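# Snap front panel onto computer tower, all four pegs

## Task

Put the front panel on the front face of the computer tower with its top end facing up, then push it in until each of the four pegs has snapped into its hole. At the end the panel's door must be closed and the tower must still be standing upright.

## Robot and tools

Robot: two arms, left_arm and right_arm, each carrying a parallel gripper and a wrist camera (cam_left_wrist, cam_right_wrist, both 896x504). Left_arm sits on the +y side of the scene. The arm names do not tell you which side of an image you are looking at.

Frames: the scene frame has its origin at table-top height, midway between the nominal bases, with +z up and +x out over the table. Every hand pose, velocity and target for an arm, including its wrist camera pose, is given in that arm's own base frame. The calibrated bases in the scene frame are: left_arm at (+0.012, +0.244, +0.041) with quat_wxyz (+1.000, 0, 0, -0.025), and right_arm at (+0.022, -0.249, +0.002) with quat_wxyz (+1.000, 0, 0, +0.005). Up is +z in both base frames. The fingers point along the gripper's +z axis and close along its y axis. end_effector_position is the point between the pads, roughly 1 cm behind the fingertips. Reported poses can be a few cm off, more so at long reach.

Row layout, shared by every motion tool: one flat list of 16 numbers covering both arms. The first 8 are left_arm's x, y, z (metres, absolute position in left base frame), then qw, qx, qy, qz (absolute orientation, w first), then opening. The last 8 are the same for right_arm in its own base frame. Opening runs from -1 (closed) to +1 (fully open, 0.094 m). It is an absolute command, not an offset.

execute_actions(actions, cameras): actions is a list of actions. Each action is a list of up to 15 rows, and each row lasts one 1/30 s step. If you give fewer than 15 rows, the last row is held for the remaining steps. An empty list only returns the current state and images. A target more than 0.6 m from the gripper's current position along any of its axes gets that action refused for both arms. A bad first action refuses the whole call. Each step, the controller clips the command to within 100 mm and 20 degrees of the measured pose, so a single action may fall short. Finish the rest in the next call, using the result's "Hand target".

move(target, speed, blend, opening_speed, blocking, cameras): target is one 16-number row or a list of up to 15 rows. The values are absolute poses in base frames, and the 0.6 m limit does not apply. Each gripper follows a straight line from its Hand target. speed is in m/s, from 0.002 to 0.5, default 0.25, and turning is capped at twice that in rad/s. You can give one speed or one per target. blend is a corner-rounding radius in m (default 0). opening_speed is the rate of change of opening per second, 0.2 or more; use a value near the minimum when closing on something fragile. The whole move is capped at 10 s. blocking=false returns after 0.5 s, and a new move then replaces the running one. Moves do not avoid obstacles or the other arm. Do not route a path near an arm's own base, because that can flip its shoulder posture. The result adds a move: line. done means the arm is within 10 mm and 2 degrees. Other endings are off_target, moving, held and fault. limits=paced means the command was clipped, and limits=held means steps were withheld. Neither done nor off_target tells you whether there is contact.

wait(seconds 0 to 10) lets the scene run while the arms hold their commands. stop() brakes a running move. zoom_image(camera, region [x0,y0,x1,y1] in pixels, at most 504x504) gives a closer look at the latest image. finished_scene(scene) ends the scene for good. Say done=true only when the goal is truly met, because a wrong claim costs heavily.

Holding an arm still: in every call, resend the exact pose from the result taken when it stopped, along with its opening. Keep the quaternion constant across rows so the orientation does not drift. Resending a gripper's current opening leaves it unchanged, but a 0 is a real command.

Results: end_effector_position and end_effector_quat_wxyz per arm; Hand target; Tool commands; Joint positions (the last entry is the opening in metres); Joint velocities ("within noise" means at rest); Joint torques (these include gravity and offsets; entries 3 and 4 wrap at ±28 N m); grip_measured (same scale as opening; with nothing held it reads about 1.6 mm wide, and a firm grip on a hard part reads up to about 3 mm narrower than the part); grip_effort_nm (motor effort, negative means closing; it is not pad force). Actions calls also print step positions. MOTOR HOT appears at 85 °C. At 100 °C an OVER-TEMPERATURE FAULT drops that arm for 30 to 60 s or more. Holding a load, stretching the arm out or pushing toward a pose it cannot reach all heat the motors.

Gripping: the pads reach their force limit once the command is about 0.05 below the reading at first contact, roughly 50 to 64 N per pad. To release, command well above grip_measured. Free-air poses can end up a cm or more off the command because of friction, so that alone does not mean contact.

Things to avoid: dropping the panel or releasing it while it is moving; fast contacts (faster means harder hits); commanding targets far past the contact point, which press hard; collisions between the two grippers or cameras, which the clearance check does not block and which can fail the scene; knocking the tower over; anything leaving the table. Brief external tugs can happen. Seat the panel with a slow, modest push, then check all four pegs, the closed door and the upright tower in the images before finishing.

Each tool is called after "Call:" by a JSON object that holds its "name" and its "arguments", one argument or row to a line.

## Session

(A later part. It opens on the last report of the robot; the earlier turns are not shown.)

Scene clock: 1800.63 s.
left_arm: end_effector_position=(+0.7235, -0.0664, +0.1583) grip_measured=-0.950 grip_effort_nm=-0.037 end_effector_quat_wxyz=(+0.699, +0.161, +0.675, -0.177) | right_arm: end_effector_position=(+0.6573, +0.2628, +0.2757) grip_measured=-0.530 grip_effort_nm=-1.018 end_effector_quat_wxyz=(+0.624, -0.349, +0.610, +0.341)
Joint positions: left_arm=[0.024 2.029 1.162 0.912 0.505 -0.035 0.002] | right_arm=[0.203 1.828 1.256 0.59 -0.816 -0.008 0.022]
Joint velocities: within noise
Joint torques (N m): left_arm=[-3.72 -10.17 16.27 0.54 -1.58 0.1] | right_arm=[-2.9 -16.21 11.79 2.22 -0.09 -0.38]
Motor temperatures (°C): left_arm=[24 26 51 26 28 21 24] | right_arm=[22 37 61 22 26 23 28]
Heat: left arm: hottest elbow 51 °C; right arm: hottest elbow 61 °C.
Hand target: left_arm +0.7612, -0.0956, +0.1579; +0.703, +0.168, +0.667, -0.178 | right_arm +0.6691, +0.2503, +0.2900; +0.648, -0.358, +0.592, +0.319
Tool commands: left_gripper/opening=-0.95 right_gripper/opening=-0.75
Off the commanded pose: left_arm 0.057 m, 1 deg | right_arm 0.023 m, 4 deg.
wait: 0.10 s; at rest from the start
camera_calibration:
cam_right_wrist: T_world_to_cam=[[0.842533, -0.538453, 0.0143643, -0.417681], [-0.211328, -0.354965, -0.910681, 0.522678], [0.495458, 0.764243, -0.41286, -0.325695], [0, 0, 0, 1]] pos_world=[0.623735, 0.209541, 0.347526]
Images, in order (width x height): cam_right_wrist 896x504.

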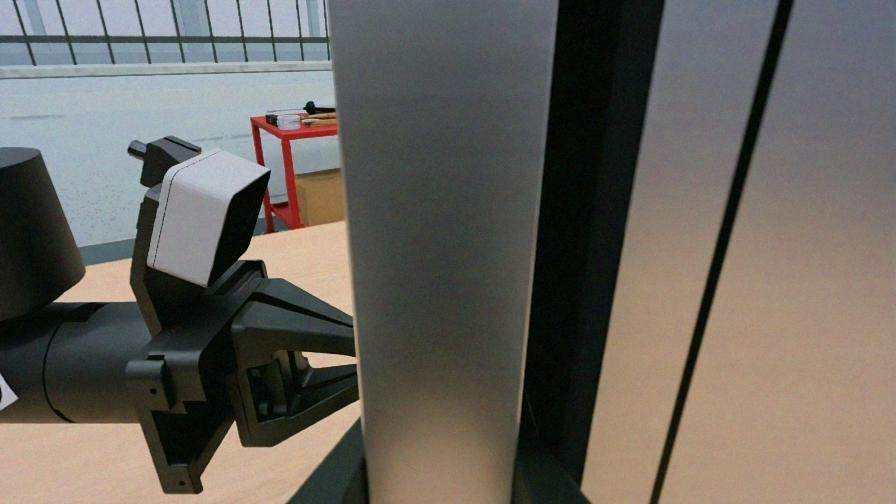

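Call:
{"name": "move", "arguments": {
  "target": [
    [0.655, -0.034, 0.20, 0.70336, 0.16827, 0.66747, -0.17732, -0.95, 0.670, 0.2507, 0.290, 0.6479, -0.3587, 0.5912, 0.3195, -0.75],
    [0.630, -0.030, 0.46, 0.45, 0.22, 0.855, -0.12, -0.95, 0.670, 0.2507, 0.290, 0.6479, -0.3587, 0.5912, 0.3195, -0.75],
    [0.6961, -0.0858, 0.51, 0.39334, 0.23259, 0.88345, -0.10356, -0.95, 0.670, 0.2507, 0.290, 0.6479, -0.3587, 0.5912, 0.3195, -0.75]
  ],
  "speed": [0.06, 0.2, 0.15],
  "blend": 0.03,
  "cameras": ["cam_left_wrist"]
}}

Scene clock: 1839.33 s.
left_arm: end_effector_position=(+0.6895, -0.0846, +0.5070) grip_measured=-0.950 grip_effort_nm=-0.037 end_effector_quat_wxyz=(+0.390, +0.226, +0.886, -0.107) | right_arm: end_effector_position=(+0.6572, +0.2629, +0.2758) grip_measured=-0.530 grip_effort_nm=-1.023 end_effector_quat_wxyz=(+0.624, -0.350, +0.610, +0.341)
Joint positions: left_arm=[-0.037 1.899 2.477 -1.377 0.35 0.32 0.002] | right_arm=[0.203 1.828 1.256 0.591 -0.817 -0.008 0.022]
Joint velocities: within noise
Joint torques (N m): left_arm=[0.03 -14.39 11.02 1.51 0.12 0.14] | right_arm=[-2.9 -16.5 11.77 2.26 -0.05 -0.39]
Motor temperatures (°C): left_arm=[24 26 56 26 27 21 24] | right_arm=[22 38 62 22 26 23 28]
Heat: left arm: hottest elbow 56 °C; right arm: hottest elbow 62 °C.
Hand target: left_arm +0.6958, -0.0858, +0.5096; +0.394, +0.232, +0.883, -0.103 | right_arm +0.6691, +0.2503, +0.2900; +0.648, -0.359, +0.592, +0.319
Off the commanded pose: left_arm 0.007 m, 1 deg | right_arm 0.023 m, 4 deg.
move: off_target (right_arm)
camera_calibration:
cam_left_wrist: T_world_to_cam=[[-0.489638, -0.871915, 0.00437413, 0.262704], [-0.805669, 0.450507, -0.38463, 0.828309], [0.333394, -0.191854, -0.92306, 0.309495], [0, 0, 0, 1]] pos_world=[0.692789, -0.0847258, 0.603127]
Images, in order (width x height): cam_left_wrist 896x504.

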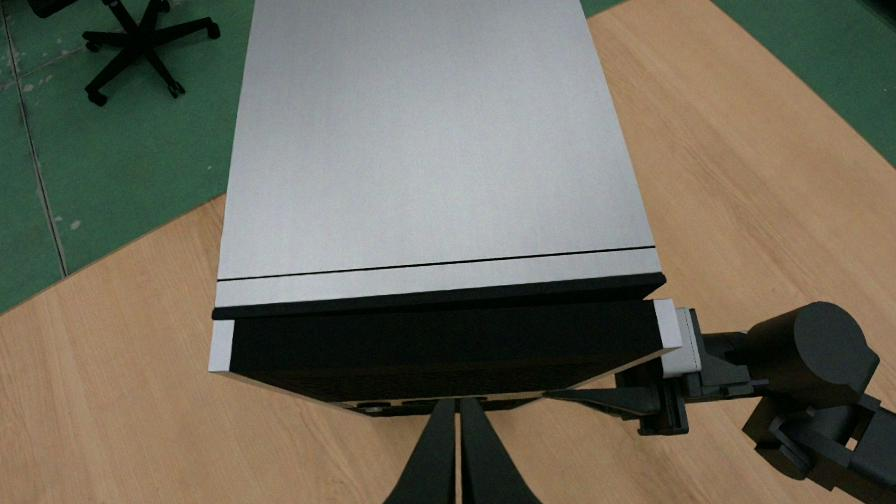

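Call:
{"name": "zoom_image", "arguments": {
  "camera": "cam_left_wrist",
  "region": [195, 260, 315, 390]
}}

Call:
{"name": "zoom_image", "arguments": {
  "camera": "cam_left_wrist",
  "region": [580, 240, 700, 370]
}}

Scaled by 3.877 from the camera's 896x504 image, which has a finer 1280x720 frame.

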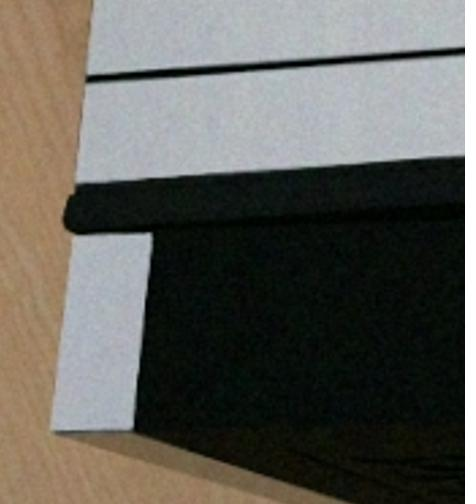

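Scaled by 3.877 from the camera's 896x504 image, which has a finer 1280x720 frame.

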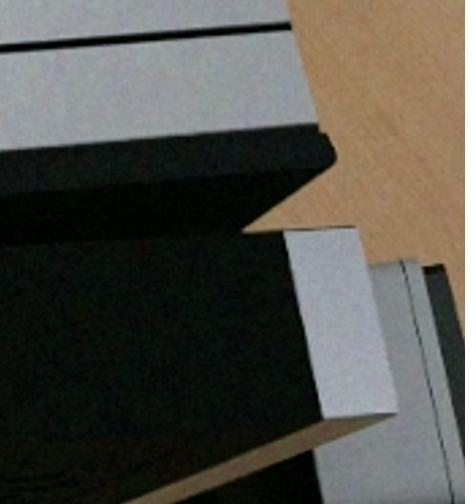

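Call:
{"name": "move", "arguments": {
  "target": [
    [0.630, -0.030, 0.46, 0.45, 0.22, 0.855, -0.12, -0.95, 0.670, 0.2507, 0.290, 0.6479, -0.3587, 0.5912, 0.3195, -0.75],
    [0.6677, -0.0632, 0.165, 0.70066, 0.17816, 0.66490, -0.18774, -0.95, 0.670, 0.2507, 0.290, 0.6479, -0.3587, 0.5912, 0.3195, -0.75],
    [0.7413, -0.1055, 0.160, 0.70066, 0.17816, 0.66490, -0.18774, -0.95, 0.670, 0.2507, 0.290, 0.6479, -0.3587, 0.5912, 0.3195, -0.75]
  ],
  "speed": [0.2, 0.2, 0.04],
  "blend": 0.03,
  "cameras": []
}}

Scene clock: 1889.93 s.
left_arm: end_effector_position=(+0.7111, -0.0897, +0.1648) grip_measured=-0.950 grip_effort_nm=-0.046 end_effector_quat_wxyz=(+0.701, +0.179, +0.665, -0.182) | right_arm: end_effector_position=(+0.6572, +0.2629, +0.2758) grip_measured=-0.530 grip_effort_nm=-1.018 end_effector_quat_wxyz=(+0.624, -0.349, +0.610, +0.341)
Joint positions: left_arm=[-0.008 2.006 1.131 0.933 0.51 -0.019 0.002] | right_arm=[0.203 1.828 1.256 0.591 -0.817 -0.007 0.022]
Joint velocities: within noise
Joint torques (N m): left_arm=[-2.2 -11.63 12.92 1.1 -0.91 -0.06] | right_arm=[-2.84 -16.44 11.82 2.35 -0.06 -0.39]
Motor temperatures (°C): left_arm=[24 28 48 26 26 21 24] | right_arm=[22 38 61 22 25 23 28]
Heat: left arm: hottest elbow 48 °C; right arm: hottest elbow 61 °C.
Hand target: left_arm +0.7368, -0.1054, +0.1602; +0.701, +0.178, +0.665, -0.188 | right_arm +0.6691, +0.2504, +0.2900; +0.648, -0.358, +0.592, +0.319
Off the commanded pose: left_arm 0.034 m, 1 deg | right_arm 0.023 m, 4 deg.
move: off_target (left_arm, right_arm)
No camera images: "cameras" was empty.

Call:
{"name": "move", "arguments": {
  "target": [0.7413, -0.1055, 0.160, 0.70066, 0.17816, 0.66490, -0.18774, -0.95, 0.670, 0.2507, 0.290, 0.6479, -0.3587, 0.5912, 0.3195, -0.40],
  "opening_speed": 0.4,
  "speed": 0.05,
  "cameras": ["cam_right_wrist"]
}}

Scene clock: 1897.10 s.
left_arm: end_effector_position=(+0.7111, -0.0898, +0.1648) grip_measured=-0.950 grip_effort_nm=-0.037 end_effector_quat_wxyz=(+0.701, +0.180, +0.665, -0.183) | right_arm: end_effector_position=(+0.6560, +0.2636, +0.2762) grip_measured=-0.403 grip_effort_nm=0.144 end_effector_quat_wxyz=(+0.625, -0.354, +0.606, +0.341)
Joint positions: left_arm=[-0.008 2.006 1.131 0.933 0.51 -0.019 0.002] | right_arm=[0.203 1.828 1.256 0.594 -0.825 -0.013 0.028]
Joint velocities: within noise
Joint torques (N m): left_arm=[-1.96 -11.75 12.94 0.99 -0.93 -0.06] | right_arm=[-2.73 -16.79 11.56 2.02 0.26 -0.31]
Motor temperatures (°C): left_arm=[24 28 48 26 26 21 24] | right_arm=[22 38 61 22 25 23 28]
Heat: left arm: hottest elbow 48 °C; right arm: hottest elbow 61 °C.
Hand target: left_arm +0.7368, -0.1054, +0.1603; +0.701, +0.178, +0.665, -0.188 | right_arm +0.6690, +0.2504, +0.2901; +0.648, -0.359, +0.592, +0.319
Off the commanded pose: left_arm 0.034 m, 1 deg | right_arm 0.024 m, 4 deg.
move: off_target (left_arm, right_arm)
camera_calibration:
cam_right_wrist: T_world_to_cam=[[0.847235, -0.530738, 0.0225701, -0.42353], [-0.200494, -0.358822, -0.911619, 0.51734], [0.49193, 0.76783, -0.410416, -0.324771], [0, 0, 0, 1]] pos_world=[0.622318, 0.210219, 0.347884]
Images, in order (width x height): cam_right_wrist 896x504.

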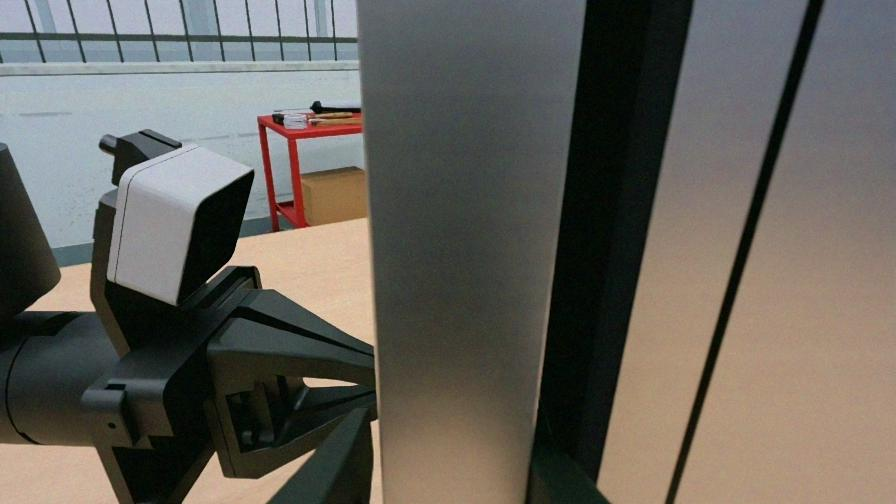

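Call:
{"name": "move", "arguments": {
  "target": [
    [0.7413, -0.1055, 0.160, 0.70066, 0.17816, 0.66490, -0.18774, -0.95, 0.6472, 0.2119, 0.290, 0.6479, -0.3587, 0.5912, 0.3195, -0.40],
    [0.7413, -0.1055, 0.160, 0.70066, 0.17816, 0.66490, -0.18774, -0.95, 0.5939, 0.1215, 0.290, 0.6479, -0.3587, 0.5912, 0.3195, -0.40]
  ],
  "speed": [0.06, 0.2],
  "cameras": ["cam_right_wrist"]
}}

Scene clock: 1911.17 s.
left_arm: end_effector_position=(+0.7140, -0.0906, +0.1646) grip_measured=-0.950 grip_effort_nm=-0.042 end_effector_quat_wxyz=(+0.701, +0.179, +0.666, -0.182) | right_arm: end_effector_position=(+0.5971, +0.1234, +0.2764) grip_measured=-0.402 grip_effort_nm=0.090 end_effector_quat_wxyz=(+0.639, -0.356, +0.600, +0.323)
Joint positions: left_arm=[-0.009 2.011 1.14 0.927 0.507 -0.019 0.002] | right_arm=[-0.042 1.672 1.019 0.703 -1.045 -0.022 0.028]
Joint velocities: within noise
Joint torques (N m): left_arm=[-2.02 -12.4 12.42 1.25 -0.75 -0.07] | right_arm=[-1.38 -15.62 8.36 1.78 -0.05 0.06]
Motor temperatures (°C): left_arm=[24 28 48 26 26 21 24] | right_arm=[22 38 60 22 25 23 27]
Heat: left arm: hottest elbow 48 °C; right arm: hottest elbow 60 °C.
Hand target: left_arm +0.7375, -0.1053, +0.1602; +0.701, +0.178, +0.665, -0.188 | right_arm +0.5939, +0.1216, +0.2897; +0.648, -0.359, +0.591, +0.320
Off the commanded pose: left_arm 0.031 m, 1 deg | right_arm 0.014 m, 2 deg.
move: off_target (left_arm, right_arm)
camera_calibration:
cam_right_wrist: T_world_to_cam=[[0.831881, -0.551704, 0.0599712, -0.446595], [-0.175076, -0.36345, -0.915015, 0.441753], [0.526614, 0.750684, -0.398937, -0.209779], [0, 0, 0, 1]] pos_world=[0.559326, 0.0716449, 0.347305]
Images, in order (width x height): cam_right_wrist 896x504.

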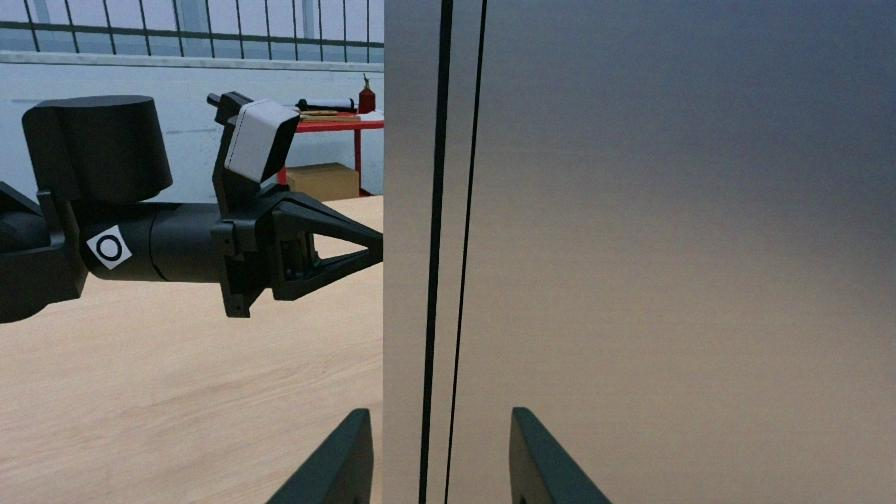

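Call:
{"name": "zoom_image", "arguments": {
  "camera": "cam_right_wrist",
  "region": [376, 180, 496, 310]
}}

Scaled by 3.877 from the camera's 896x504 image, which has a finer 1280x720 frame.

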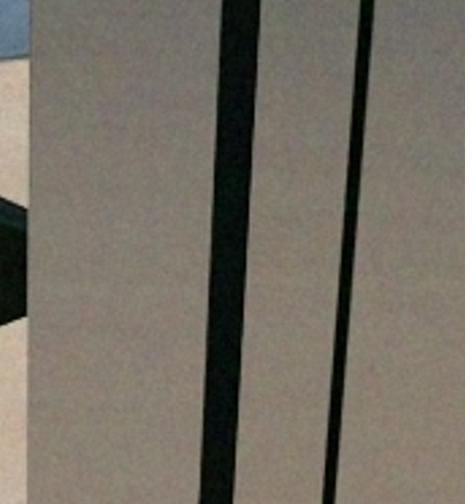

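Call:
{"name": "zoom_image", "arguments": {
  "camera": "cam_right_wrist",
  "region": [376, 0, 496, 60]
}}

Call:
{"name": "zoom_image", "arguments": {
  "camera": "cam_right_wrist",
  "region": [376, 444, 496, 504]
}}

Scaled by 4.200 from the camera's 896x504 image, which has a finer 1280x720 frame.

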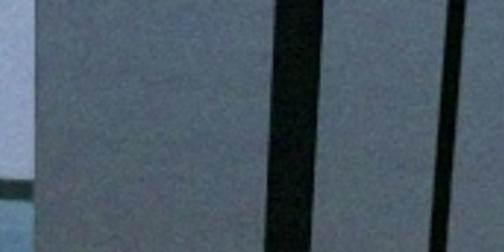

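Scaled by 4.200 from the camera's 896x504 image, which has a finer 1280x720 frame.

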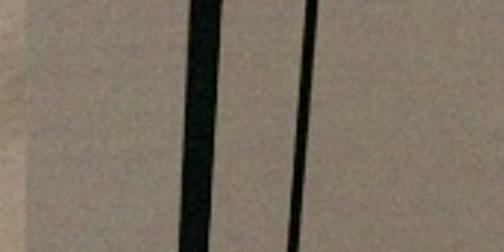

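Call:
{"name": "move", "arguments": {
  "target": [
    [0.655, -0.055, 0.18, 0.70227, 0.17235, 0.66642, -0.18162, -0.95, 0.50, 0.13, 0.36, 0.70490, -0.16217, 0.67547, 0.14341, -0.95],
    [0.64, 0.02, 0.36, 0.70227, 0.17235, 0.66642, -0.18162, -0.95, 0.50, 0.24, 0.44, 0.71398, 0.06054, 0.69202, -0.08767, -0.95],
    [0.7057, 0.0005, 0.410, 0.70227, 0.17235, 0.66642, -0.18162, -0.95, 0.603, 0.296, 0.447, 0.71398, 0.06054, 0.69202, -0.08767, -0.95]
  ],
  "speed": [0.12, 0.2, 0.12],
  "blend": 0.03,
  "cameras": ["cam_left_wrist"]
}}

Scene clock: 2013.33 s.
left_arm: end_effector_position=(+0.6932, +0.0026, +0.3998) grip_measured=-0.950 grip_effort_nm=-0.037 end_effector_quat_wxyz=(+0.698, +0.171, +0.671, -0.180) | right_arm: end_effector_position=(+0.5922, +0.2978, +0.4183) grip_measured=-0.948 grip_effort_nm=-0.105 end_effector_quat_wxyz=(+0.703, +0.049, +0.704, -0.091)
Joint positions: left_arm=[0.156 1.627 1.32 0.358 0.657 -0.035 0.002] | right_arm=[0.665 1.58 1.338 0.25 0.864 -0.065 0.002]
Joint velocities: within noise
Joint torques (N m): left_arm=[-0.62 -11.93 12.52 1.68 -0.13 -0.01] | right_arm=[-2.2 -14.21 15.57 0.87 -0.05 -0.16]
Motor temperatures (°C): left_arm=[24 28 52 26 26 21 24] | right_arm=[22 35 53 22 24 23 26]
Heat: left arm: hottest elbow 52 °C; right arm: hottest elbow 53 °C.
Hand target: left_arm +0.7048, +0.0005, +0.4097; +0.702, +0.172, +0.666, -0.182 | right_arm +0.6010, +0.2950, +0.4468; +0.714, +0.061, +0.692, -0.088
Off the commanded pose: left_arm 0.016 m, 1 deg | right_arm 0.031 m, 2 deg.
move: off_target (left_arm, right_arm)
camera_calibration:
cam_left_wrist: T_world_to_cam=[[-0.47851, -0.878049, -0.00759792, 0.33806], [-0.335934, 0.191055, -0.922305, 0.640709], [0.811281, -0.438779, -0.386388, -0.319104], [0, 0, 0, 1]] pos_world=[0.635885, 0.0344065, 0.4702]
Images, in order (width x height): cam_left_wrist 896x504.

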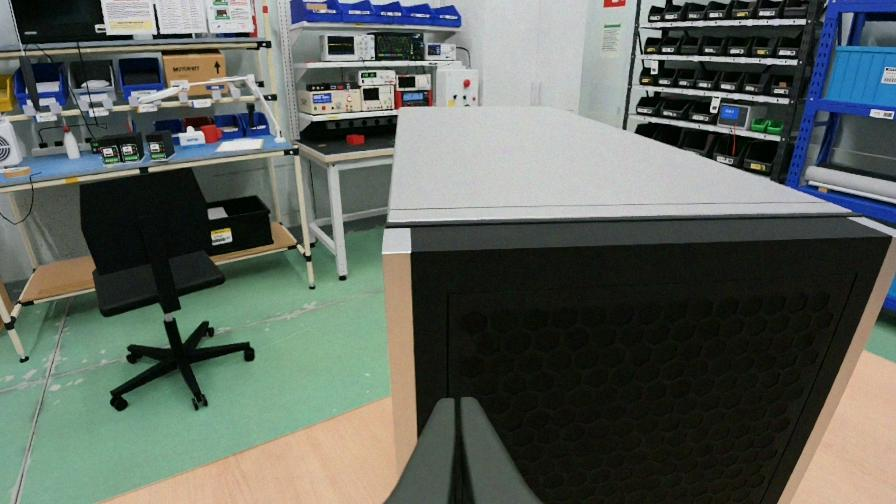

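Call:
{"name": "wait", "arguments": {
  "seconds": 0.1,
  "cameras": ["cam_right_wrist"]
}}

Scene clock: 2031.77 s.
left_arm: end_effector_position=(+0.6932, +0.0026, +0.3999) grip_measured=-0.950 grip_effort_nm=-0.042 end_effector_quat_wxyz=(+0.698, +0.171, +0.671, -0.180) | right_arm: end_effector_position=(+0.5922, +0.2978, +0.4182) grip_measured=-0.948 grip_effort_nm=-0.105 end_effector_quat_wxyz=(+0.703, +0.049, +0.704, -0.091)
Joint positions: left_arm=[0.156 1.627 1.32 0.358 0.657 -0.035 0.002] | right_arm=[0.665 1.58 1.338 0.25 0.864 -0.065 0.002]
Joint velocities: within noise
Joint torques (N m): left_arm=[-0.32 -12.16 12.46 1.69 -0.13 -0.02] | right_arm=[-1.85 -13.98 15.62 1.01 -0.08 -0.12]
Motor temperatures (°C): left_arm=[24 28 52 26 26 21 24] | right_arm=[22 36 54 22 24 23 25]
Heat: left arm: hottest elbow 52 °C; right arm: hottest elbow 54 °C.
Hand target: left_arm +0.7047, +0.0005, +0.4099; +0.702, +0.172, +0.666, -0.182 | right_arm +0.6010, +0.2950, +0.4467; +0.714, +0.061, +0.692, -0.088
Tool commands: left_gripper/opening=-0.95 right_gripper/opening=-0.95
Off the commanded pose: left_arm 0.016 m, 1 deg | right_arm 0.031 m, 2 deg.
wait: 0.10 s; at rest from the start
camera_calibration:
cam_right_wrist: T_world_to_cam=[[-0.214135, -0.975362, 0.0530632, 0.393672], [-0.419315, 0.0427232, -0.906835, 0.654258], [0.882225, -0.216435, -0.418133, -0.196092], [0, 0, 0, 1]] pos_world=[0.531636, 0.31358, 0.490422]
Images, in order (width x height): cam_right_wrist 896x504.

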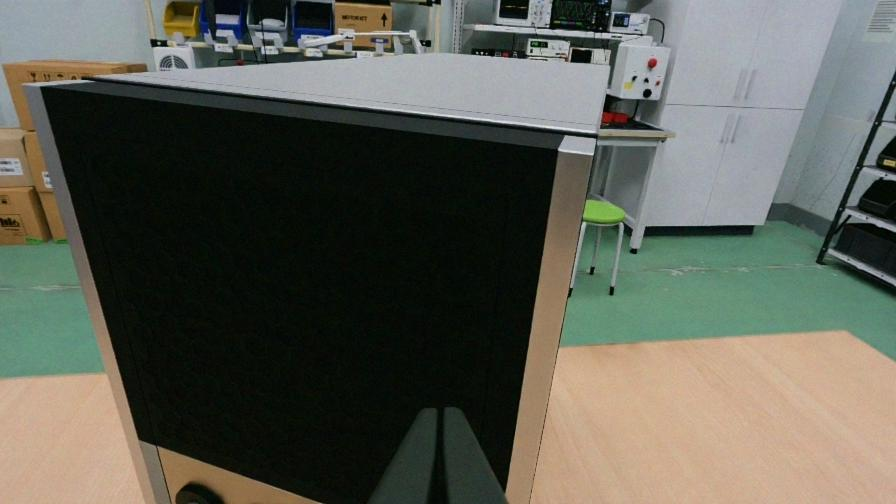

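Call:
{"name": "move", "arguments": {
  "target": [
    [0.7097, 0.0074, 0.389, 0.70227, 0.17235, 0.66642, -0.18162, -0.95, 0.638, 0.2665, 0.465, 0.71398, 0.06054, 0.69202, -0.08767, -0.95],
    [0.7097, 0.0074, 0.389, 0.70227, 0.17235, 0.66642, -0.18162, -0.95, 0.6899, 0.2365, 0.468, 0.71398, 0.06054, 0.69202, -0.08767, -0.95]
  ],
  "speed": [0.1, 0.04],
  "cameras": []
}}

Scene clock: 2050.60 s.
left_arm: end_effector_position=(+0.7007, +0.0028, +0.3834) grip_measured=-0.950 grip_effort_nm=-0.046 end_effector_quat_wxyz=(+0.695, +0.172, +0.673, -0.184) | right_arm: end_effector_position=(+0.6478, +0.2744, +0.4403) grip_measured=-0.948 grip_effort_nm=-0.090 end_effector_quat_wxyz=(+0.702, +0.027, +0.707, -0.074)
Joint positions: left_arm=[0.156 1.66 1.32 0.382 0.665 -0.035 0.002] | right_arm=[0.56 1.632 1.465 0.163 0.703 -0.065 0.002]
Joint velocities: within noise
Joint torques (N m): left_arm=[0.26 -12.51 11.1 2.58 0.05 -0.02] | right_arm=[-6.89 -13.16 18.43 1.32 -0.42 -0.06]
Motor temperatures (°C): left_arm=[24 28 52 26 25 21 24] | right_arm=[22 37 56 22 24 23 25]
Heat: left arm: hottest elbow 52 °C; right arm: hottest elbow 56 °C.
Hand target: left_arm +0.7092, +0.0074, +0.3890; +0.702, +0.172, +0.666, -0.182 | right_arm +0.6818, +0.2336, +0.4662; +0.715, +0.060, +0.691, -0.088
Off the commanded pose: left_arm 0.012 m, 1 deg | right_arm 0.063 m, 5 deg.
move: off_target (left_arm, right_arm)
No camera images: "cameras" was empty.

Call:
{"name": "move", "arguments": {
  "target": [0.7097, 0.0074, 0.389, 0.70227, 0.17235, 0.66642, -0.18162, -0.95, 0.7130, 0.2200, 0.472, 0.71398, 0.06054, 0.69202, -0.08767, -0.95],
  "speed": 0.04,
  "cameras": ["cam_left_wrist"]
}}

Call:
{"name": "zoom_image", "arguments": {
  "camera": "cam_left_wrist",
  "region": [370, 195, 490, 275]
}}

Scene clock: 2069.37 s.
left_arm: end_effector_position=(+0.7007, +0.0028, +0.3834) grip_measured=-0.950 grip_effort_nm=-0.037 end_effector_quat_wxyz=(+0.695, +0.172, +0.673, -0.184) | right_arm: end_effector_position=(+0.6527, +0.2804, +0.4440) grip_measured=-0.948 grip_effort_nm=-0.081 end_effector_quat_wxyz=(+0.702, +0.010, +0.709, -0.059)
Joint positions: left_arm=[0.156 1.66 1.32 0.382 0.665 -0.035 0.002] | right_arm=[0.554 1.636 1.483 0.145 0.652 -0.065 0.002]
Joint velocities: within noise
Joint torques (N m): left_arm=[0.44 -12.45 11.15 2.61 0.06 -0.01] | right_arm=[-9.35 -12.45 19.51 1.68 0.01 -0.07]
Motor temperatures (°C): left_arm=[24 28 51 26 25 21 24] | right_arm=[22 36 61 22 24 23 25]
Heat: left arm: hottest elbow 51 °C; right arm: hottest elbow 61 °C.
Hand target: left_arm +0.7092, +0.0074, +0.3890; +0.702, +0.172, +0.666, -0.182 | right_arm +0.6984, +0.2155, +0.4689; +0.715, +0.060, +0.691, -0.088
Off the commanded pose: left_arm 0.012 m, 1 deg | right_arm 0.090 m, 7 deg.
move: off_target (left_arm, right_arm)
camera_calibration:
cam_left_wrist: T_world_to_cam=[[-0.484896, -0.874567, -0.00296195, 0.344422], [-0.341882, 0.192669, -0.91978, 0.631275], [0.80498, -0.444985, -0.392423, -0.324755], [0, 0, 0, 1]] pos_world=[0.644251, 0.0350815, 0.454213]
Images, in order (width x height): cam_left_wrist 896x504.

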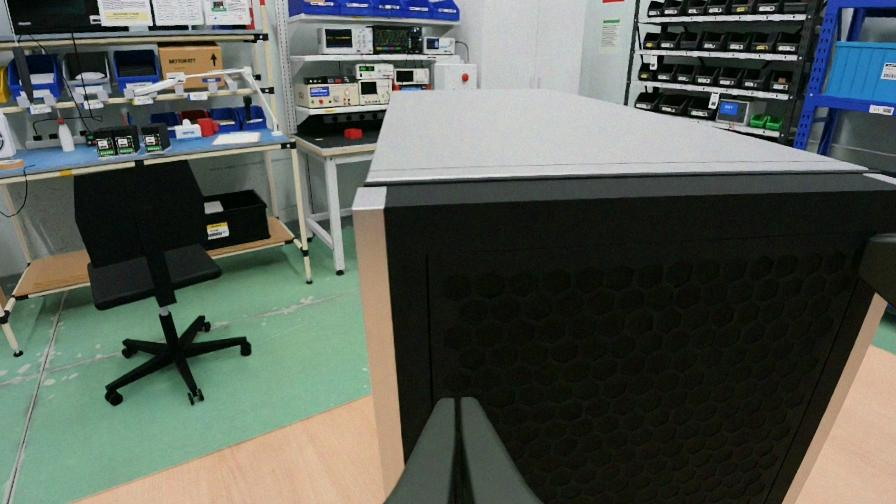

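Scaled by 4.200 from the camera's 896x504 image, which has a finer 1280x720 frame.

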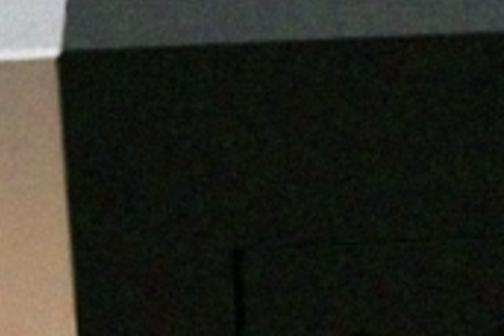

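Call:
{"name": "move", "arguments": {
  "target": [
    [0.7172, 0.0204, 0.389, 0.70227, 0.17235, 0.66642, -0.18162, -0.95, 0.605, 0.305, 0.462, 0.71398, 0.06054, 0.69202, -0.08767, -0.95],
    [0.7172, 0.0204, 0.389, 0.70227, 0.17235, 0.66642, -0.18162, -0.95, 0.48, 0.15, 0.40, 0.71398, 0.06054, 0.69202, -0.08767, -0.95],
    [0.7172, 0.0204, 0.389, 0.70227, 0.17235, 0.66642, -0.18162, -0.95, 0.38, 0.0, 0.28, 0.6945, -0.1331, 0.6945, 0.1331, -0.95]
  ],
  "speed": [0.12, 0.25, 0.25],
  "blend": 0.04,
  "cameras": []
}}

Scene clock: 2110.47 s.
left_arm: end_effector_position=(+0.7047, +0.0136, +0.3763) grip_measured=-0.950 grip_effort_nm=-0.051 end_effector_quat_wxyz=(+0.692, +0.172, +0.676, -0.185) | right_arm: end_effector_position=(+0.3788, +0.0048, +0.2784) grip_measured=-0.949 grip_effort_nm=-0.061 end_effector_quat_wxyz=(+0.691, -0.140, +0.697, +0.133)
Joint positions: left_arm=[0.175 1.678 1.33 0.382 0.685 -0.035 0.002] | right_arm=[-0.266 0.82 0.351 0.457 -0.655 -0.015 0.002]
Joint velocities: within noise
Joint torques (N m): left_arm=[0.85 -12.81 12.42 2.45 0.06 -0.05] | right_arm=[-2.26 -2.78 9.59 2.14 -0.11 0.09]
Motor temperatures (°C): left_arm=[24 28 50 26 25 21 24] | right_arm=[22 35 65 22 24 23 25]
Heat: left arm: hottest elbow 50 °C; right arm: hottest elbow 65 °C.
Hand target: left_arm +0.7160, +0.0205, +0.3886; +0.702, +0.172, +0.667, -0.181 | right_arm +0.3800, +0.0000, +0.2800; +0.694, -0.133, +0.695, +0.133
Off the commanded pose: left_arm 0.019 m, 2 deg | right_arm 0.005 m, 1 deg.
move: off_target (left_arm)
No camera images: "cameras" was empty.

Call:
{"name": "move", "arguments": {
  "target": [
    [0.7562, -0.002, 0.395, 0.70227, 0.17235, 0.66642, -0.18162, -0.95, 0.38, 0.0, 0.28, 0.6945, -0.1331, 0.6945, 0.1331, -0.95],
    [0.8134, -0.0349, 0.400, 0.70227, 0.17235, 0.66642, -0.18162, -0.95, 0.38, 0.0, 0.28, 0.6945, -0.1331, 0.6945, 0.1331, -0.95]
  ],
  "speed": [0.1, 0.04],
  "cameras": ["cam_left_wrist"]
}}

Scene clock: 2122.87 s.
left_arm: end_effector_position=(+0.8009, -0.0177, +0.3936) grip_measured=-0.950 grip_effort_nm=-0.046 end_effector_quat_wxyz=(+0.700, +0.162, +0.673, -0.175) | right_arm: end_effector_position=(+0.3788, +0.0048, +0.2784) grip_measured=-0.949 grip_effort_nm=-0.061 end_effector_quat_wxyz=(+0.691, -0.140, +0.697, +0.133)
Joint positions: left_arm=[0.096 1.891 1.664 0.275 0.577 -0.035 0.002] | right_arm=[-0.266 0.82 0.351 0.457 -0.655 -0.015 0.002]
Joint velocities: within noise
Joint torques (N m): left_arm=[-1.67 -15.44 12.97 1.7 0.06 0.04] | right_arm=[-2.49 -2.78 9.61 2.06 -0.08 0.08]
Motor temperatures (°C): left_arm=[24 28 51 26 25 21 24] | right_arm=[22 34 63 22 24 23 25]
Heat: left arm: hottest elbow 51 °C; right arm: hottest elbow 63 °C.
Hand target: left_arm +0.8115, -0.0349, +0.3995; +0.702, +0.172, +0.666, -0.182 | right_arm +0.3800, +0.0000, +0.2799; +0.694, -0.133, +0.695, +0.133
Off the commanded pose: left_arm 0.022 m, 2 deg | right_arm 0.005 m, 1 deg.
move: off_target (left_arm)
camera_calibration:
cam_left_wrist: T_world_to_cam=[[-0.461096, -0.887345, -0.00320424, 0.355993], [-0.340876, 0.180463, -0.922625, 0.678965], [0.819264, -0.424326, -0.385686, -0.424234], [0, 0, 0, 1]] pos_world=[0.74315, 0.0133467, 0.463949]
Images, in order (width x height): cam_left_wrist 896x504.

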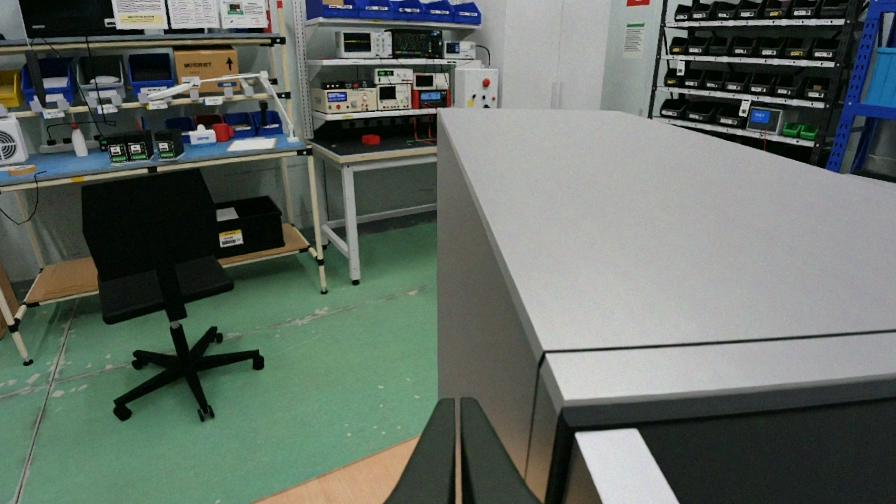

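Call:
{"name": "move", "arguments": {
  "target": [
    [0.705, 0.040, 0.394, 0.70227, 0.17235, 0.66642, -0.18162, -0.95, 0.38, 0.0, 0.28, 0.6945, -0.1331, 0.6945, 0.1331, -0.95],
    [0.704, -0.008, 0.394, 0.70227, 0.17235, 0.66642, -0.18162, -0.95, 0.38, 0.0, 0.28, 0.6945, -0.1331, 0.6945, 0.1331, -0.95]
  ],
  "speed": [0.15, 0.08],
  "cameras": ["cam_left_wrist"]
}}

Scene clock: 2148.80 s.
left_arm: end_effector_position=(+0.7069, -0.0068, +0.3841) grip_measured=-0.950 grip_effort_nm=-0.037 end_effector_quat_wxyz=(+0.695, +0.171, +0.674, -0.184) | right_arm: end_effector_position=(+0.3788, +0.0048, +0.2784) grip_measured=-0.949 grip_effort_nm=-0.061 end_effector_quat_wxyz=(+0.691, -0.140, +0.697, +0.133)
Joint positions: left_arm=[0.137 1.67 1.336 0.374 0.643 -0.035 0.002] | right_arm=[-0.266 0.82 0.351 0.457 -0.655 -0.015 0.002]
Joint velocities: within noise
Joint torques (N m): left_arm=[-0.15 -15.21 8.81 2.61 -0.1 -0.02] | right_arm=[-2.43 -2.78 9.5 1.94 -0.06 0.07]
Motor temperatures (°C): left_arm=[24 27 48 26 25 21 24] | right_arm=[22 33 60 22 24 23 25]
Heat: left arm: hottest elbow 48 °C; right arm: hottest elbow 60 °C.
Hand target: left_arm +0.7040, -0.0080, +0.3938; +0.702, +0.172, +0.667, -0.182 | right_arm +0.3800, +0.0000, +0.2799; +0.694, -0.133, +0.695, +0.133
Off the commanded pose: left_arm 0.010 m, 1 deg | right_arm 0.005 m, 1 deg.
move: done
camera_calibration:
cam_left_wrist: T_world_to_cam=[[-0.482914, -0.875668, -0.000632948, 0.336748], [-0.344626, 0.190719, -0.919162, 0.637565], [0.805001, -0.443658, -0.393879, -0.333139], [0, 0, 0, 1]] pos_world=[0.650519, 0.0254831, 0.455022]
Images, in order (width x height): cam_left_wrist 896x504.

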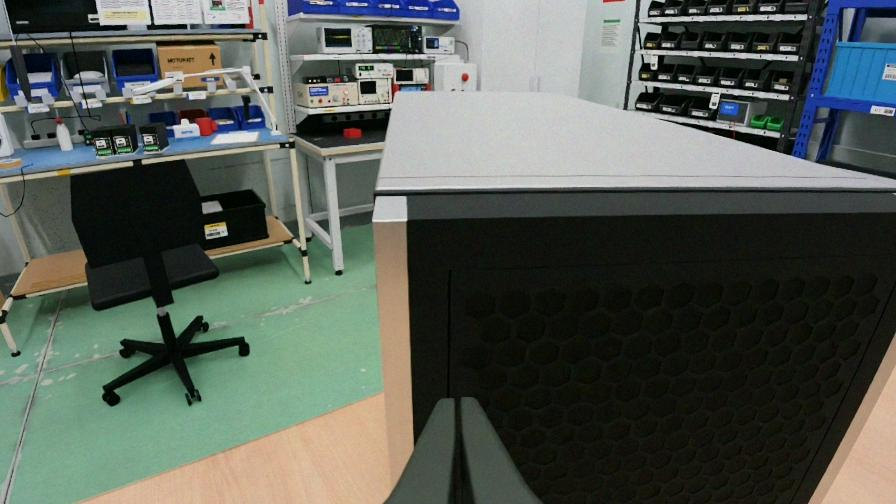

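Call:
{"name": "move", "arguments": {
  "target": [
    [0.7459, -0.0292, 0.394, 0.70227, 0.17235, 0.66642, -0.18162, -0.95, 0.38, 0.0, 0.28, 0.6945, -0.1331, 0.6945, 0.1331, -0.95],
    [0.800, -0.0635, 0.397, 0.70227, 0.17235, 0.66642, -0.18162, -0.95, 0.38, 0.0, 0.28, 0.6945, -0.1331, 0.6945, 0.1331, -0.95]
  ],
  "speed": [0.1, 0.04],
  "cameras": ["cam_left_wrist"]
}}

Scene clock: 2161.43 s.
left_arm: end_effector_position=(+0.7566, -0.0282, +0.3841) grip_measured=-0.950 grip_effort_nm=-0.032 end_effector_quat_wxyz=(+0.690, +0.159, +0.683, -0.179) | right_arm: end_effector_position=(+0.3788, +0.0048, +0.2784) grip_measured=-0.949 grip_effort_nm=-0.051 end_effector_quat_wxyz=(+0.691, -0.140, +0.697, +0.133)
Joint positions: left_arm=[0.086 1.777 1.492 0.304 0.569 -0.035 0.002] | right_arm=[-0.266 0.82 0.351 0.457 -0.655 -0.015 0.002]
Joint velocities: within noise
Joint torques (N m): left_arm=[-4.07 -10.05 17.77 2.21 -1.5 0.06] | right_arm=[-1.61 -3.31 9.48 2.06 -0.09 0.06]
Motor temperatures (°C): left_arm=[24 28 49 26 25 21 24] | right_arm=[22 33 59 22 24 23 25]
Heat: left arm: hottest elbow 49 °C; right arm: hottest elbow 59 °C.
Hand target: left_arm +0.7888, -0.0640, +0.3945; +0.703, +0.172, +0.666, -0.182 | right_arm +0.3800, +0.0000, +0.2799; +0.694, -0.133, +0.695, +0.133
Off the commanded pose: left_arm 0.057 m, 3 deg | right_arm 0.005 m, 1 deg.
move: off_target (left_arm)
camera_calibration:
cam_left_wrist: T_world_to_cam=[[-0.462639, -0.886447, 0.0133134, 0.320969], [-0.368051, 0.178382, -0.912534, 0.673634], [0.806538, -0.427074, -0.408784, -0.377618], [0, 0, 0, 1]] pos_world=[0.700988, 0.00308687, 0.456076]
Images, in order (width x height): cam_left_wrist 896x504.

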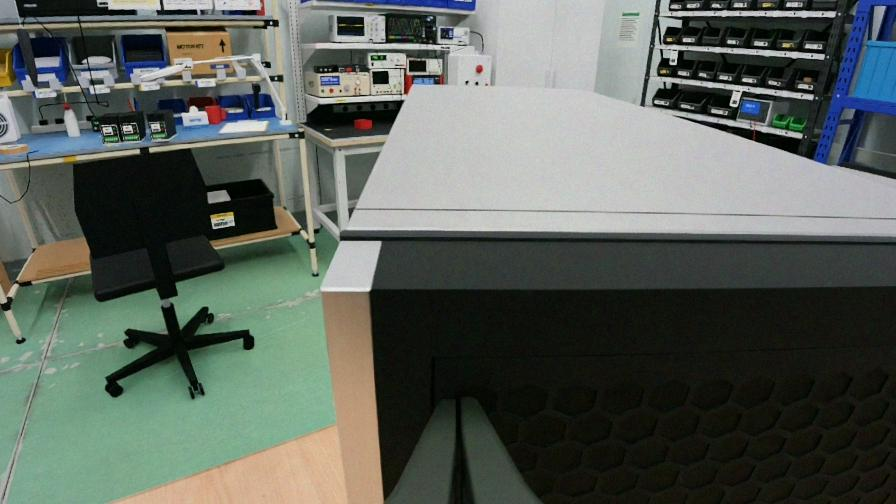

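Call:
{"name": "move", "arguments": {
  "target": [0.830, -0.0830, 0.402, 0.70227, 0.17235, 0.66642, -0.18162, -0.95, 0.38, 0.0, 0.28, 0.6945, -0.1331, 0.6945, 0.1331, -0.95],
  "speed": 0.04,
  "cameras": []
}}

Scene clock: 2172.07 s.
left_arm: end_effector_position=(+0.7926, -0.0045, +0.3851) grip_measured=-0.950 grip_effort_nm=-0.051 end_effector_quat_wxyz=(+0.695, +0.130, +0.691, -0.151) | right_arm: end_effector_position=(+0.3788, +0.0048, +0.2784) grip_measured=-0.949 grip_effort_nm=-0.056 end_effector_quat_wxyz=(+0.691, -0.140, +0.697, +0.133)
Joint positions: left_arm=[0.099 1.854 1.607 0.26 0.499 -0.033 0.002] | right_arm=[-0.266 0.82 0.351 0.457 -0.655 -0.015 0.002]
Joint velocities: within noise
Joint torques (N m): left_arm=[-7.59 -12.34 16.98 2.4 0.34 0.06] | right_arm=[-2.2 -2.84 9.58 1.99 -0.06 0.07]
Motor temperatures (°C): left_arm=[24 28 53 26 26 21 24] | right_arm=[22 32 58 22 24 23 25]
Heat: left arm: hottest elbow 53 °C; right arm: hottest elbow 58 °C.
Hand target: left_arm +0.8130, -0.0823, +0.3993; +0.703, +0.171, +0.666, -0.182 | right_arm +0.3800, +0.0000, +0.2799; +0.694, -0.133, +0.695, +0.133
Off the commanded pose: left_arm 0.089 m, 7 deg | right_arm 0.005 m, 1 deg.
move: off_target (left_arm)
No camera images: "cameras" was empty.

Call:
{"name": "wait", "arguments": {
  "seconds": 0.1,
  "cameras": ["cam_left_wrist"]
}}

Scene clock: 2177.00 s.
left_arm: end_effector_position=(+0.7926, -0.0045, +0.3851) grip_measured=-0.950 grip_effort_nm=-0.042 end_effector_quat_wxyz=(+0.695, +0.130, +0.691, -0.151) | right_arm: end_effector_position=(+0.3788, +0.0048, +0.2784) grip_measured=-0.949 grip_effort_nm=-0.056 end_effector_quat_wxyz=(+0.691, -0.140, +0.697, +0.133)
Joint positions: left_arm=[0.099 1.854 1.607 0.26 0.499 -0.033 0.002] | right_arm=[-0.266 0.82 0.351 0.457 -0.655 -0.015 0.002]
Joint velocities: within noise
Joint torques (N m): left_arm=[-7.82 -12.28 17.01 2.3 0.35 0.04] | right_arm=[-2.02 -2.78 9.48 2.07 -0.08 0.1]
Motor temperatures (°C): left_arm=[24 28 54 26 26 21 24] | right_arm=[22 32 57 22 24 23 25]
Heat: left arm: hottest elbow 54 °C; right arm: hottest elbow 57 °C.
Hand target: left_arm +0.8130, -0.0823, +0.3994; +0.703, +0.171, +0.666, -0.182 | right_arm +0.3800, +0.0000, +0.2799; +0.694, -0.133, +0.695, +0.133
Tool commands: left_gripper/opening=-0.95 right_gripper/opening=-0.95
Off the commanded pose: left_arm 0.089 m, 7 deg | right_arm 0.005 m, 1 deg.
wait: 0.10 s; at rest from the start
camera_calibration:
cam_left_wrist: T_world_to_cam=[[-0.387336, -0.921812, 0.0153029, 0.298083], [-0.385394, 0.146815, -0.910998, 0.696539], [0.837522, -0.35876, -0.412127, -0.419041], [0, 0, 0, 1]] pos_world=[0.734856, 0.0221785, 0.457285]
Images, in order (width x height): cam_left_wrist 896x504.

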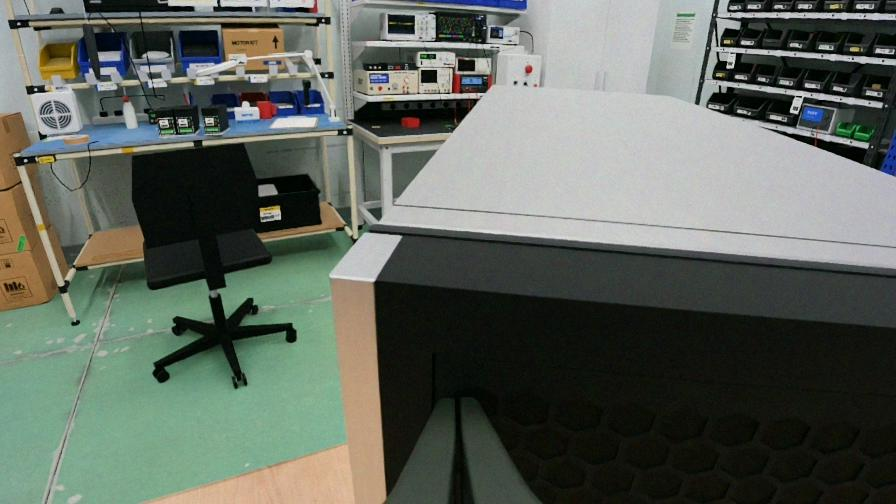

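Call:
{"name": "zoom_image", "arguments": {
  "camera": "cam_left_wrist",
  "region": [320, 200, 460, 300]
}}

Scaled by 3.600 from the camera's 896x504 image, which has a finer 1280x720 frame.

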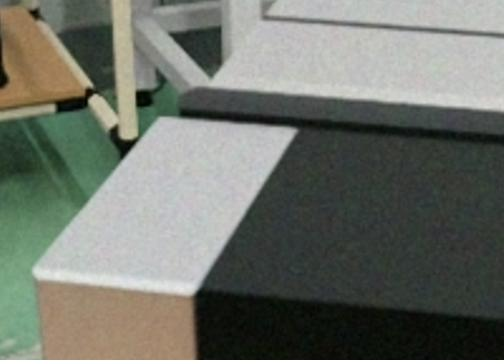

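Call:
{"name": "move", "arguments": {
  "target": [
    [0.730, 0.045, 0.392, 0.70227, 0.17235, 0.66642, -0.18162, -0.95, 0.38, 0.0, 0.28, 0.6945, -0.1331, 0.6945, 0.1331, -0.95],
    [0.665, 0.010, 0.47, 0.52, 0.22, 0.80, -0.16, -0.95, 0.38, 0.0, 0.28, 0.6945, -0.1331, 0.6945, 0.1331, -0.95],
    [0.738, -0.050, 0.512, 0.38458, 0.29742, 0.86378, -0.13242, -0.95, 0.38, 0.0, 0.28, 0.6945, -0.1331, 0.6945, 0.1331, -0.95]
  ],
  "speed": [0.1, 0.2, 0.15],
  "blend": 0.03,
  "cameras": ["cam_left_wrist"]
}}

Scene clock: 2228.50 s.
left_arm: end_effector_position=(+0.7329, -0.0489, +0.5130) grip_measured=-0.950 grip_effort_nm=-0.032 end_effector_quat_wxyz=(+0.426, +0.277, +0.852, -0.128) | right_arm: end_effector_position=(+0.3788, +0.0048, +0.2784) grip_measured=-0.949 grip_effort_nm=-0.061 end_effector_quat_wxyz=(+0.691, -0.140, +0.697, +0.133)
Joint positions: left_arm=[0.048 2.15 2.89 -1.504 0.506 0.457 0.002] | right_arm=[-0.266 0.82 0.351 0.457 -0.655 -0.015 0.002]
Joint velocities: within noise
Joint torques (N m): left_arm=[-0.21 -16.79 9.83 1.55 0.23 0.12] | right_arm=[-2.02 -2.96 9.68 2.09 -0.08 0.09]
Motor temperatures (°C): left_arm=[25 27 58 26 25 21 24] | right_arm=[22 32 54 22 24 23 25]
Heat: left arm: hottest elbow 58 °C; right arm: hottest elbow 54 °C.
Hand target: left_arm +0.7369, -0.0501, +0.5112; +0.429, +0.282, +0.849, -0.125 | right_arm +0.3800, +0.0000, +0.2799; +0.694, -0.133, +0.695, +0.133
Off the commanded pose: left_arm 0.005 m, 5 deg | right_arm 0.005 m, 1 deg.
elbow stopped short (left arm): the move would have taken joint 3 (elbow) straighter than the controller allows.
move: off_target (left_arm)
camera_calibration:
cam_left_wrist: T_world_to_cam=[[-0.585046, -0.81052, -0.0279141, 0.404591], [-0.710064, 0.528558, -0.465225, 0.824557], [0.391829, -0.252357, -0.884752, 0.241983], [0, 0, 0, 1]] pos_world=[0.727377, -0.0468312, 0.608994]
Images, in order (width x height): cam_left_wrist 896x504.

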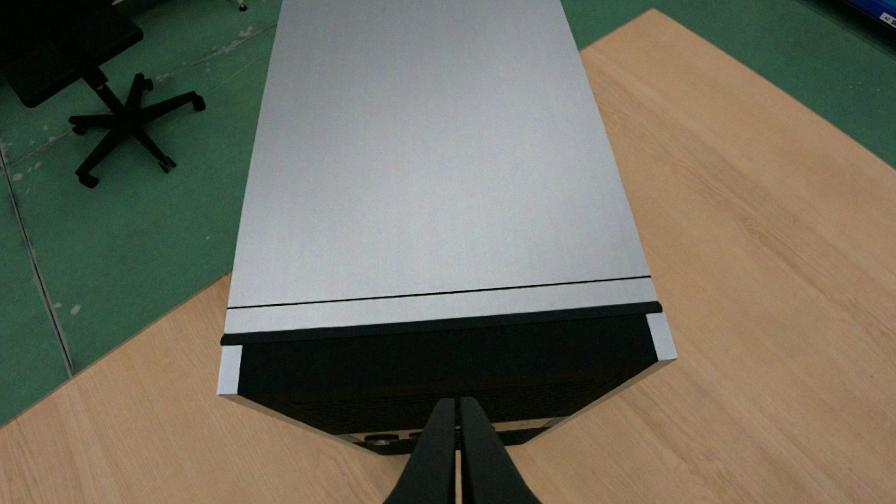

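Call:
{"name": "execute_actions", "arguments": {
  "actions": [],
  "cameras": ["cam_left_wrist"]
}}

Scene clock: 2259.63 s.
left_arm: end_effector_position=(+0.7329, -0.0489, +0.5130) grip_measured=-0.950 grip_effort_nm=-0.042 end_effector_quat_wxyz=(+0.426, +0.277, +0.852, -0.128) | right_arm: end_effector_position=(+0.3788, +0.0048, +0.2784) grip_measured=-0.949 grip_effort_nm=-0.066 end_effector_quat_wxyz=(+0.691, -0.140, +0.697, +0.133)
Joint positions: left_arm=[0.048 2.15 2.89 -1.504 0.506 0.457 0.002] | right_arm=[-0.266 0.82 0.351 0.457 -0.655 -0.015 0.002]
Joint velocities: within noise
Joint torques (N m): left_arm=[-0.44 -16.67 9.85 1.59 0.21 0.11] | right_arm=[-2.78 -3.19 9.47 2 -0.1 0.11]
Motor temperatures (°C): left_arm=[24 29 54 26 25 21 24] | right_arm=[22 31 53 22 24 23 24]
Heat: left arm: hottest elbow 54 °C; right arm: hottest elbow 53 °C.
Hand target: left_arm +0.7369, -0.0501, +0.5112; +0.429, +0.282, +0.849, -0.125 | right_arm +0.3800, +0.0000, +0.2799; +0.694, -0.133, +0.695, +0.133
Tool commands: left_gripper/opening=-0.95 right_gripper/opening=-0.95
Off the commanded pose: left_arm 0.005 m, 5 deg | right_arm 0.005 m, 1 deg.
camera_calibration:
cam_left_wrist: T_world_to_cam=[[-0.585046, -0.81052, -0.0279141, 0.404591], [-0.710064, 0.528558, -0.465225, 0.824557], [0.391829, -0.252357, -0.884752, 0.241983], [0, 0, 0, 1]] pos_world=[0.727377, -0.0468312, 0.608994]
Images, in order (width x height): cam_left_wrist 896x504.

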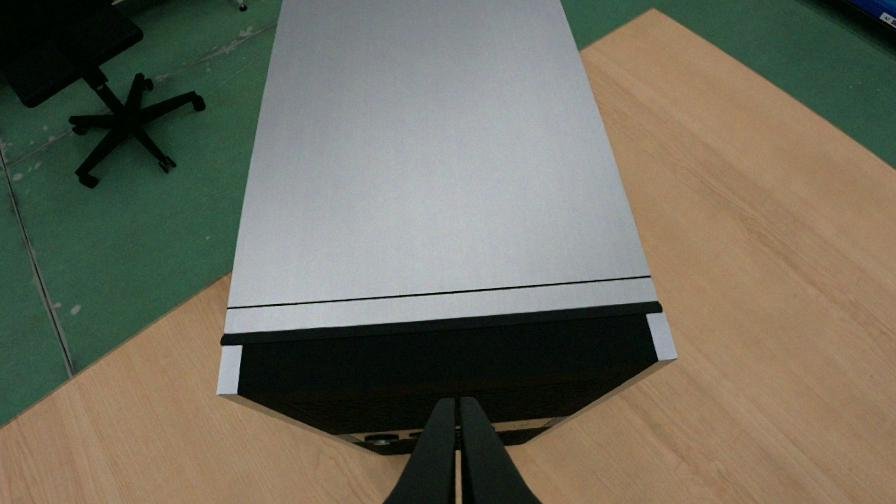

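Call:
{"name": "zoom_image", "arguments": {
  "camera": "cam_left_wrist",
  "region": [195, 320, 275, 365]
}}

Call:
{"name": "zoom_image", "arguments": {
  "camera": "cam_left_wrist",
  "region": [615, 290, 695, 335]
}}

Scaled by 6.300 from the camera's 896x504 image, which has a finer 1280x720 frame.

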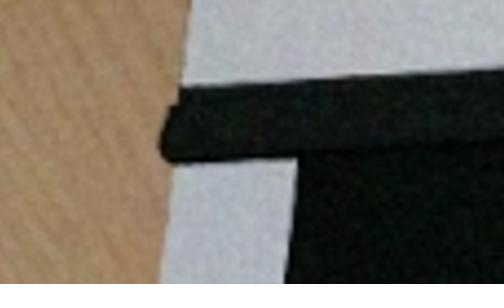

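Scaled by 6.300 from the camera's 896x504 image, which has a finer 1280x720 frame.

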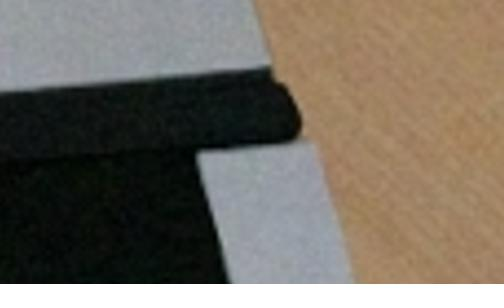

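Call:
{"name": "move", "arguments": {
  "target": [
    [0.6684,-0.0588,0.45,0.69727,0.18974,0.66168,-0.19994,-0.95,0.38,0.0,0.28,0.6945,-0.1331,0.6945,0.1331,-0.95],
    [0.6715,-0.1053,0.394,0.69727,0.18974,0.66168,-0.19994,-0.95,0.38,0.0,0.28,0.6945,-0.1331,0.6945,0.1331,-0.95]
  ],
  "blend": 0.03,
  "speed": 0.2,
  "cameras": ["cam_left_wrist"]
}}

Scene clock: 2387.40 s.
left_arm: end_effector_position=(+0.6657, -0.1069, +0.4031) grip_measured=-0.950 grip_effort_nm=-0.037 end_effector_quat_wxyz=(+0.699, +0.196, +0.659, -0.197) | right_arm: end_effector_position=(+0.3788, +0.0048, +0.2784) grip_measured=-0.949 grip_effort_nm=-0.056 end_effector_quat_wxyz=(+0.691, -0.140, +0.697, +0.133)
Joint positions: left_arm=[-0.029 1.557 1.234 0.387 0.533 -0.018 0.002] | right_arm=[-0.266 0.82 0.351 0.457 -0.655 -0.015 0.002]
Joint velocities: within noise
Joint torques (N m): left_arm=[0.26 -11.46 9.02 2.8 -0.14 -0.09] | right_arm=[-2.08 -2.61 9.42 2.1 -0.1 0.1]
Motor temperatures (°C): left_arm=[24 31 48 26 25 21 24] | right_arm=[22 31 51 22 24 23 24]
Heat: left arm: hottest elbow 48 °C; right arm: hottest elbow 51 °C.
Hand target: left_arm +0.6712, -0.1054, +0.3941; +0.697, +0.190, +0.662, -0.200 | right_arm +0.3800, +0.0000, +0.2799; +0.694, -0.133, +0.695, +0.133
Off the commanded pose: left_arm 0.011 m, 1 deg | right_arm 0.005 m, 1 deg.
move: off_target (left_arm)
camera_calibration:
cam_left_wrist: T_world_to_cam=[[-0.530325, -0.847417, -0.0253022, 0.273719], [-0.303506, 0.217636, -0.927641, 0.63884], [0.791606, -0.484272, -0.372614, -0.34086], [0, 0, 0, 1]] pos_world=[0.608878, -0.0721495, 0.472531]
Images, in order (width x height): cam_left_wrist 896x504.

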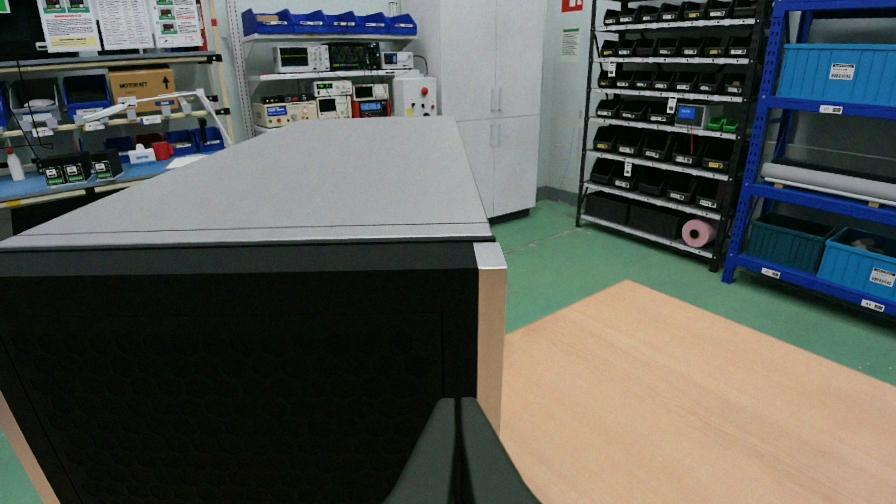

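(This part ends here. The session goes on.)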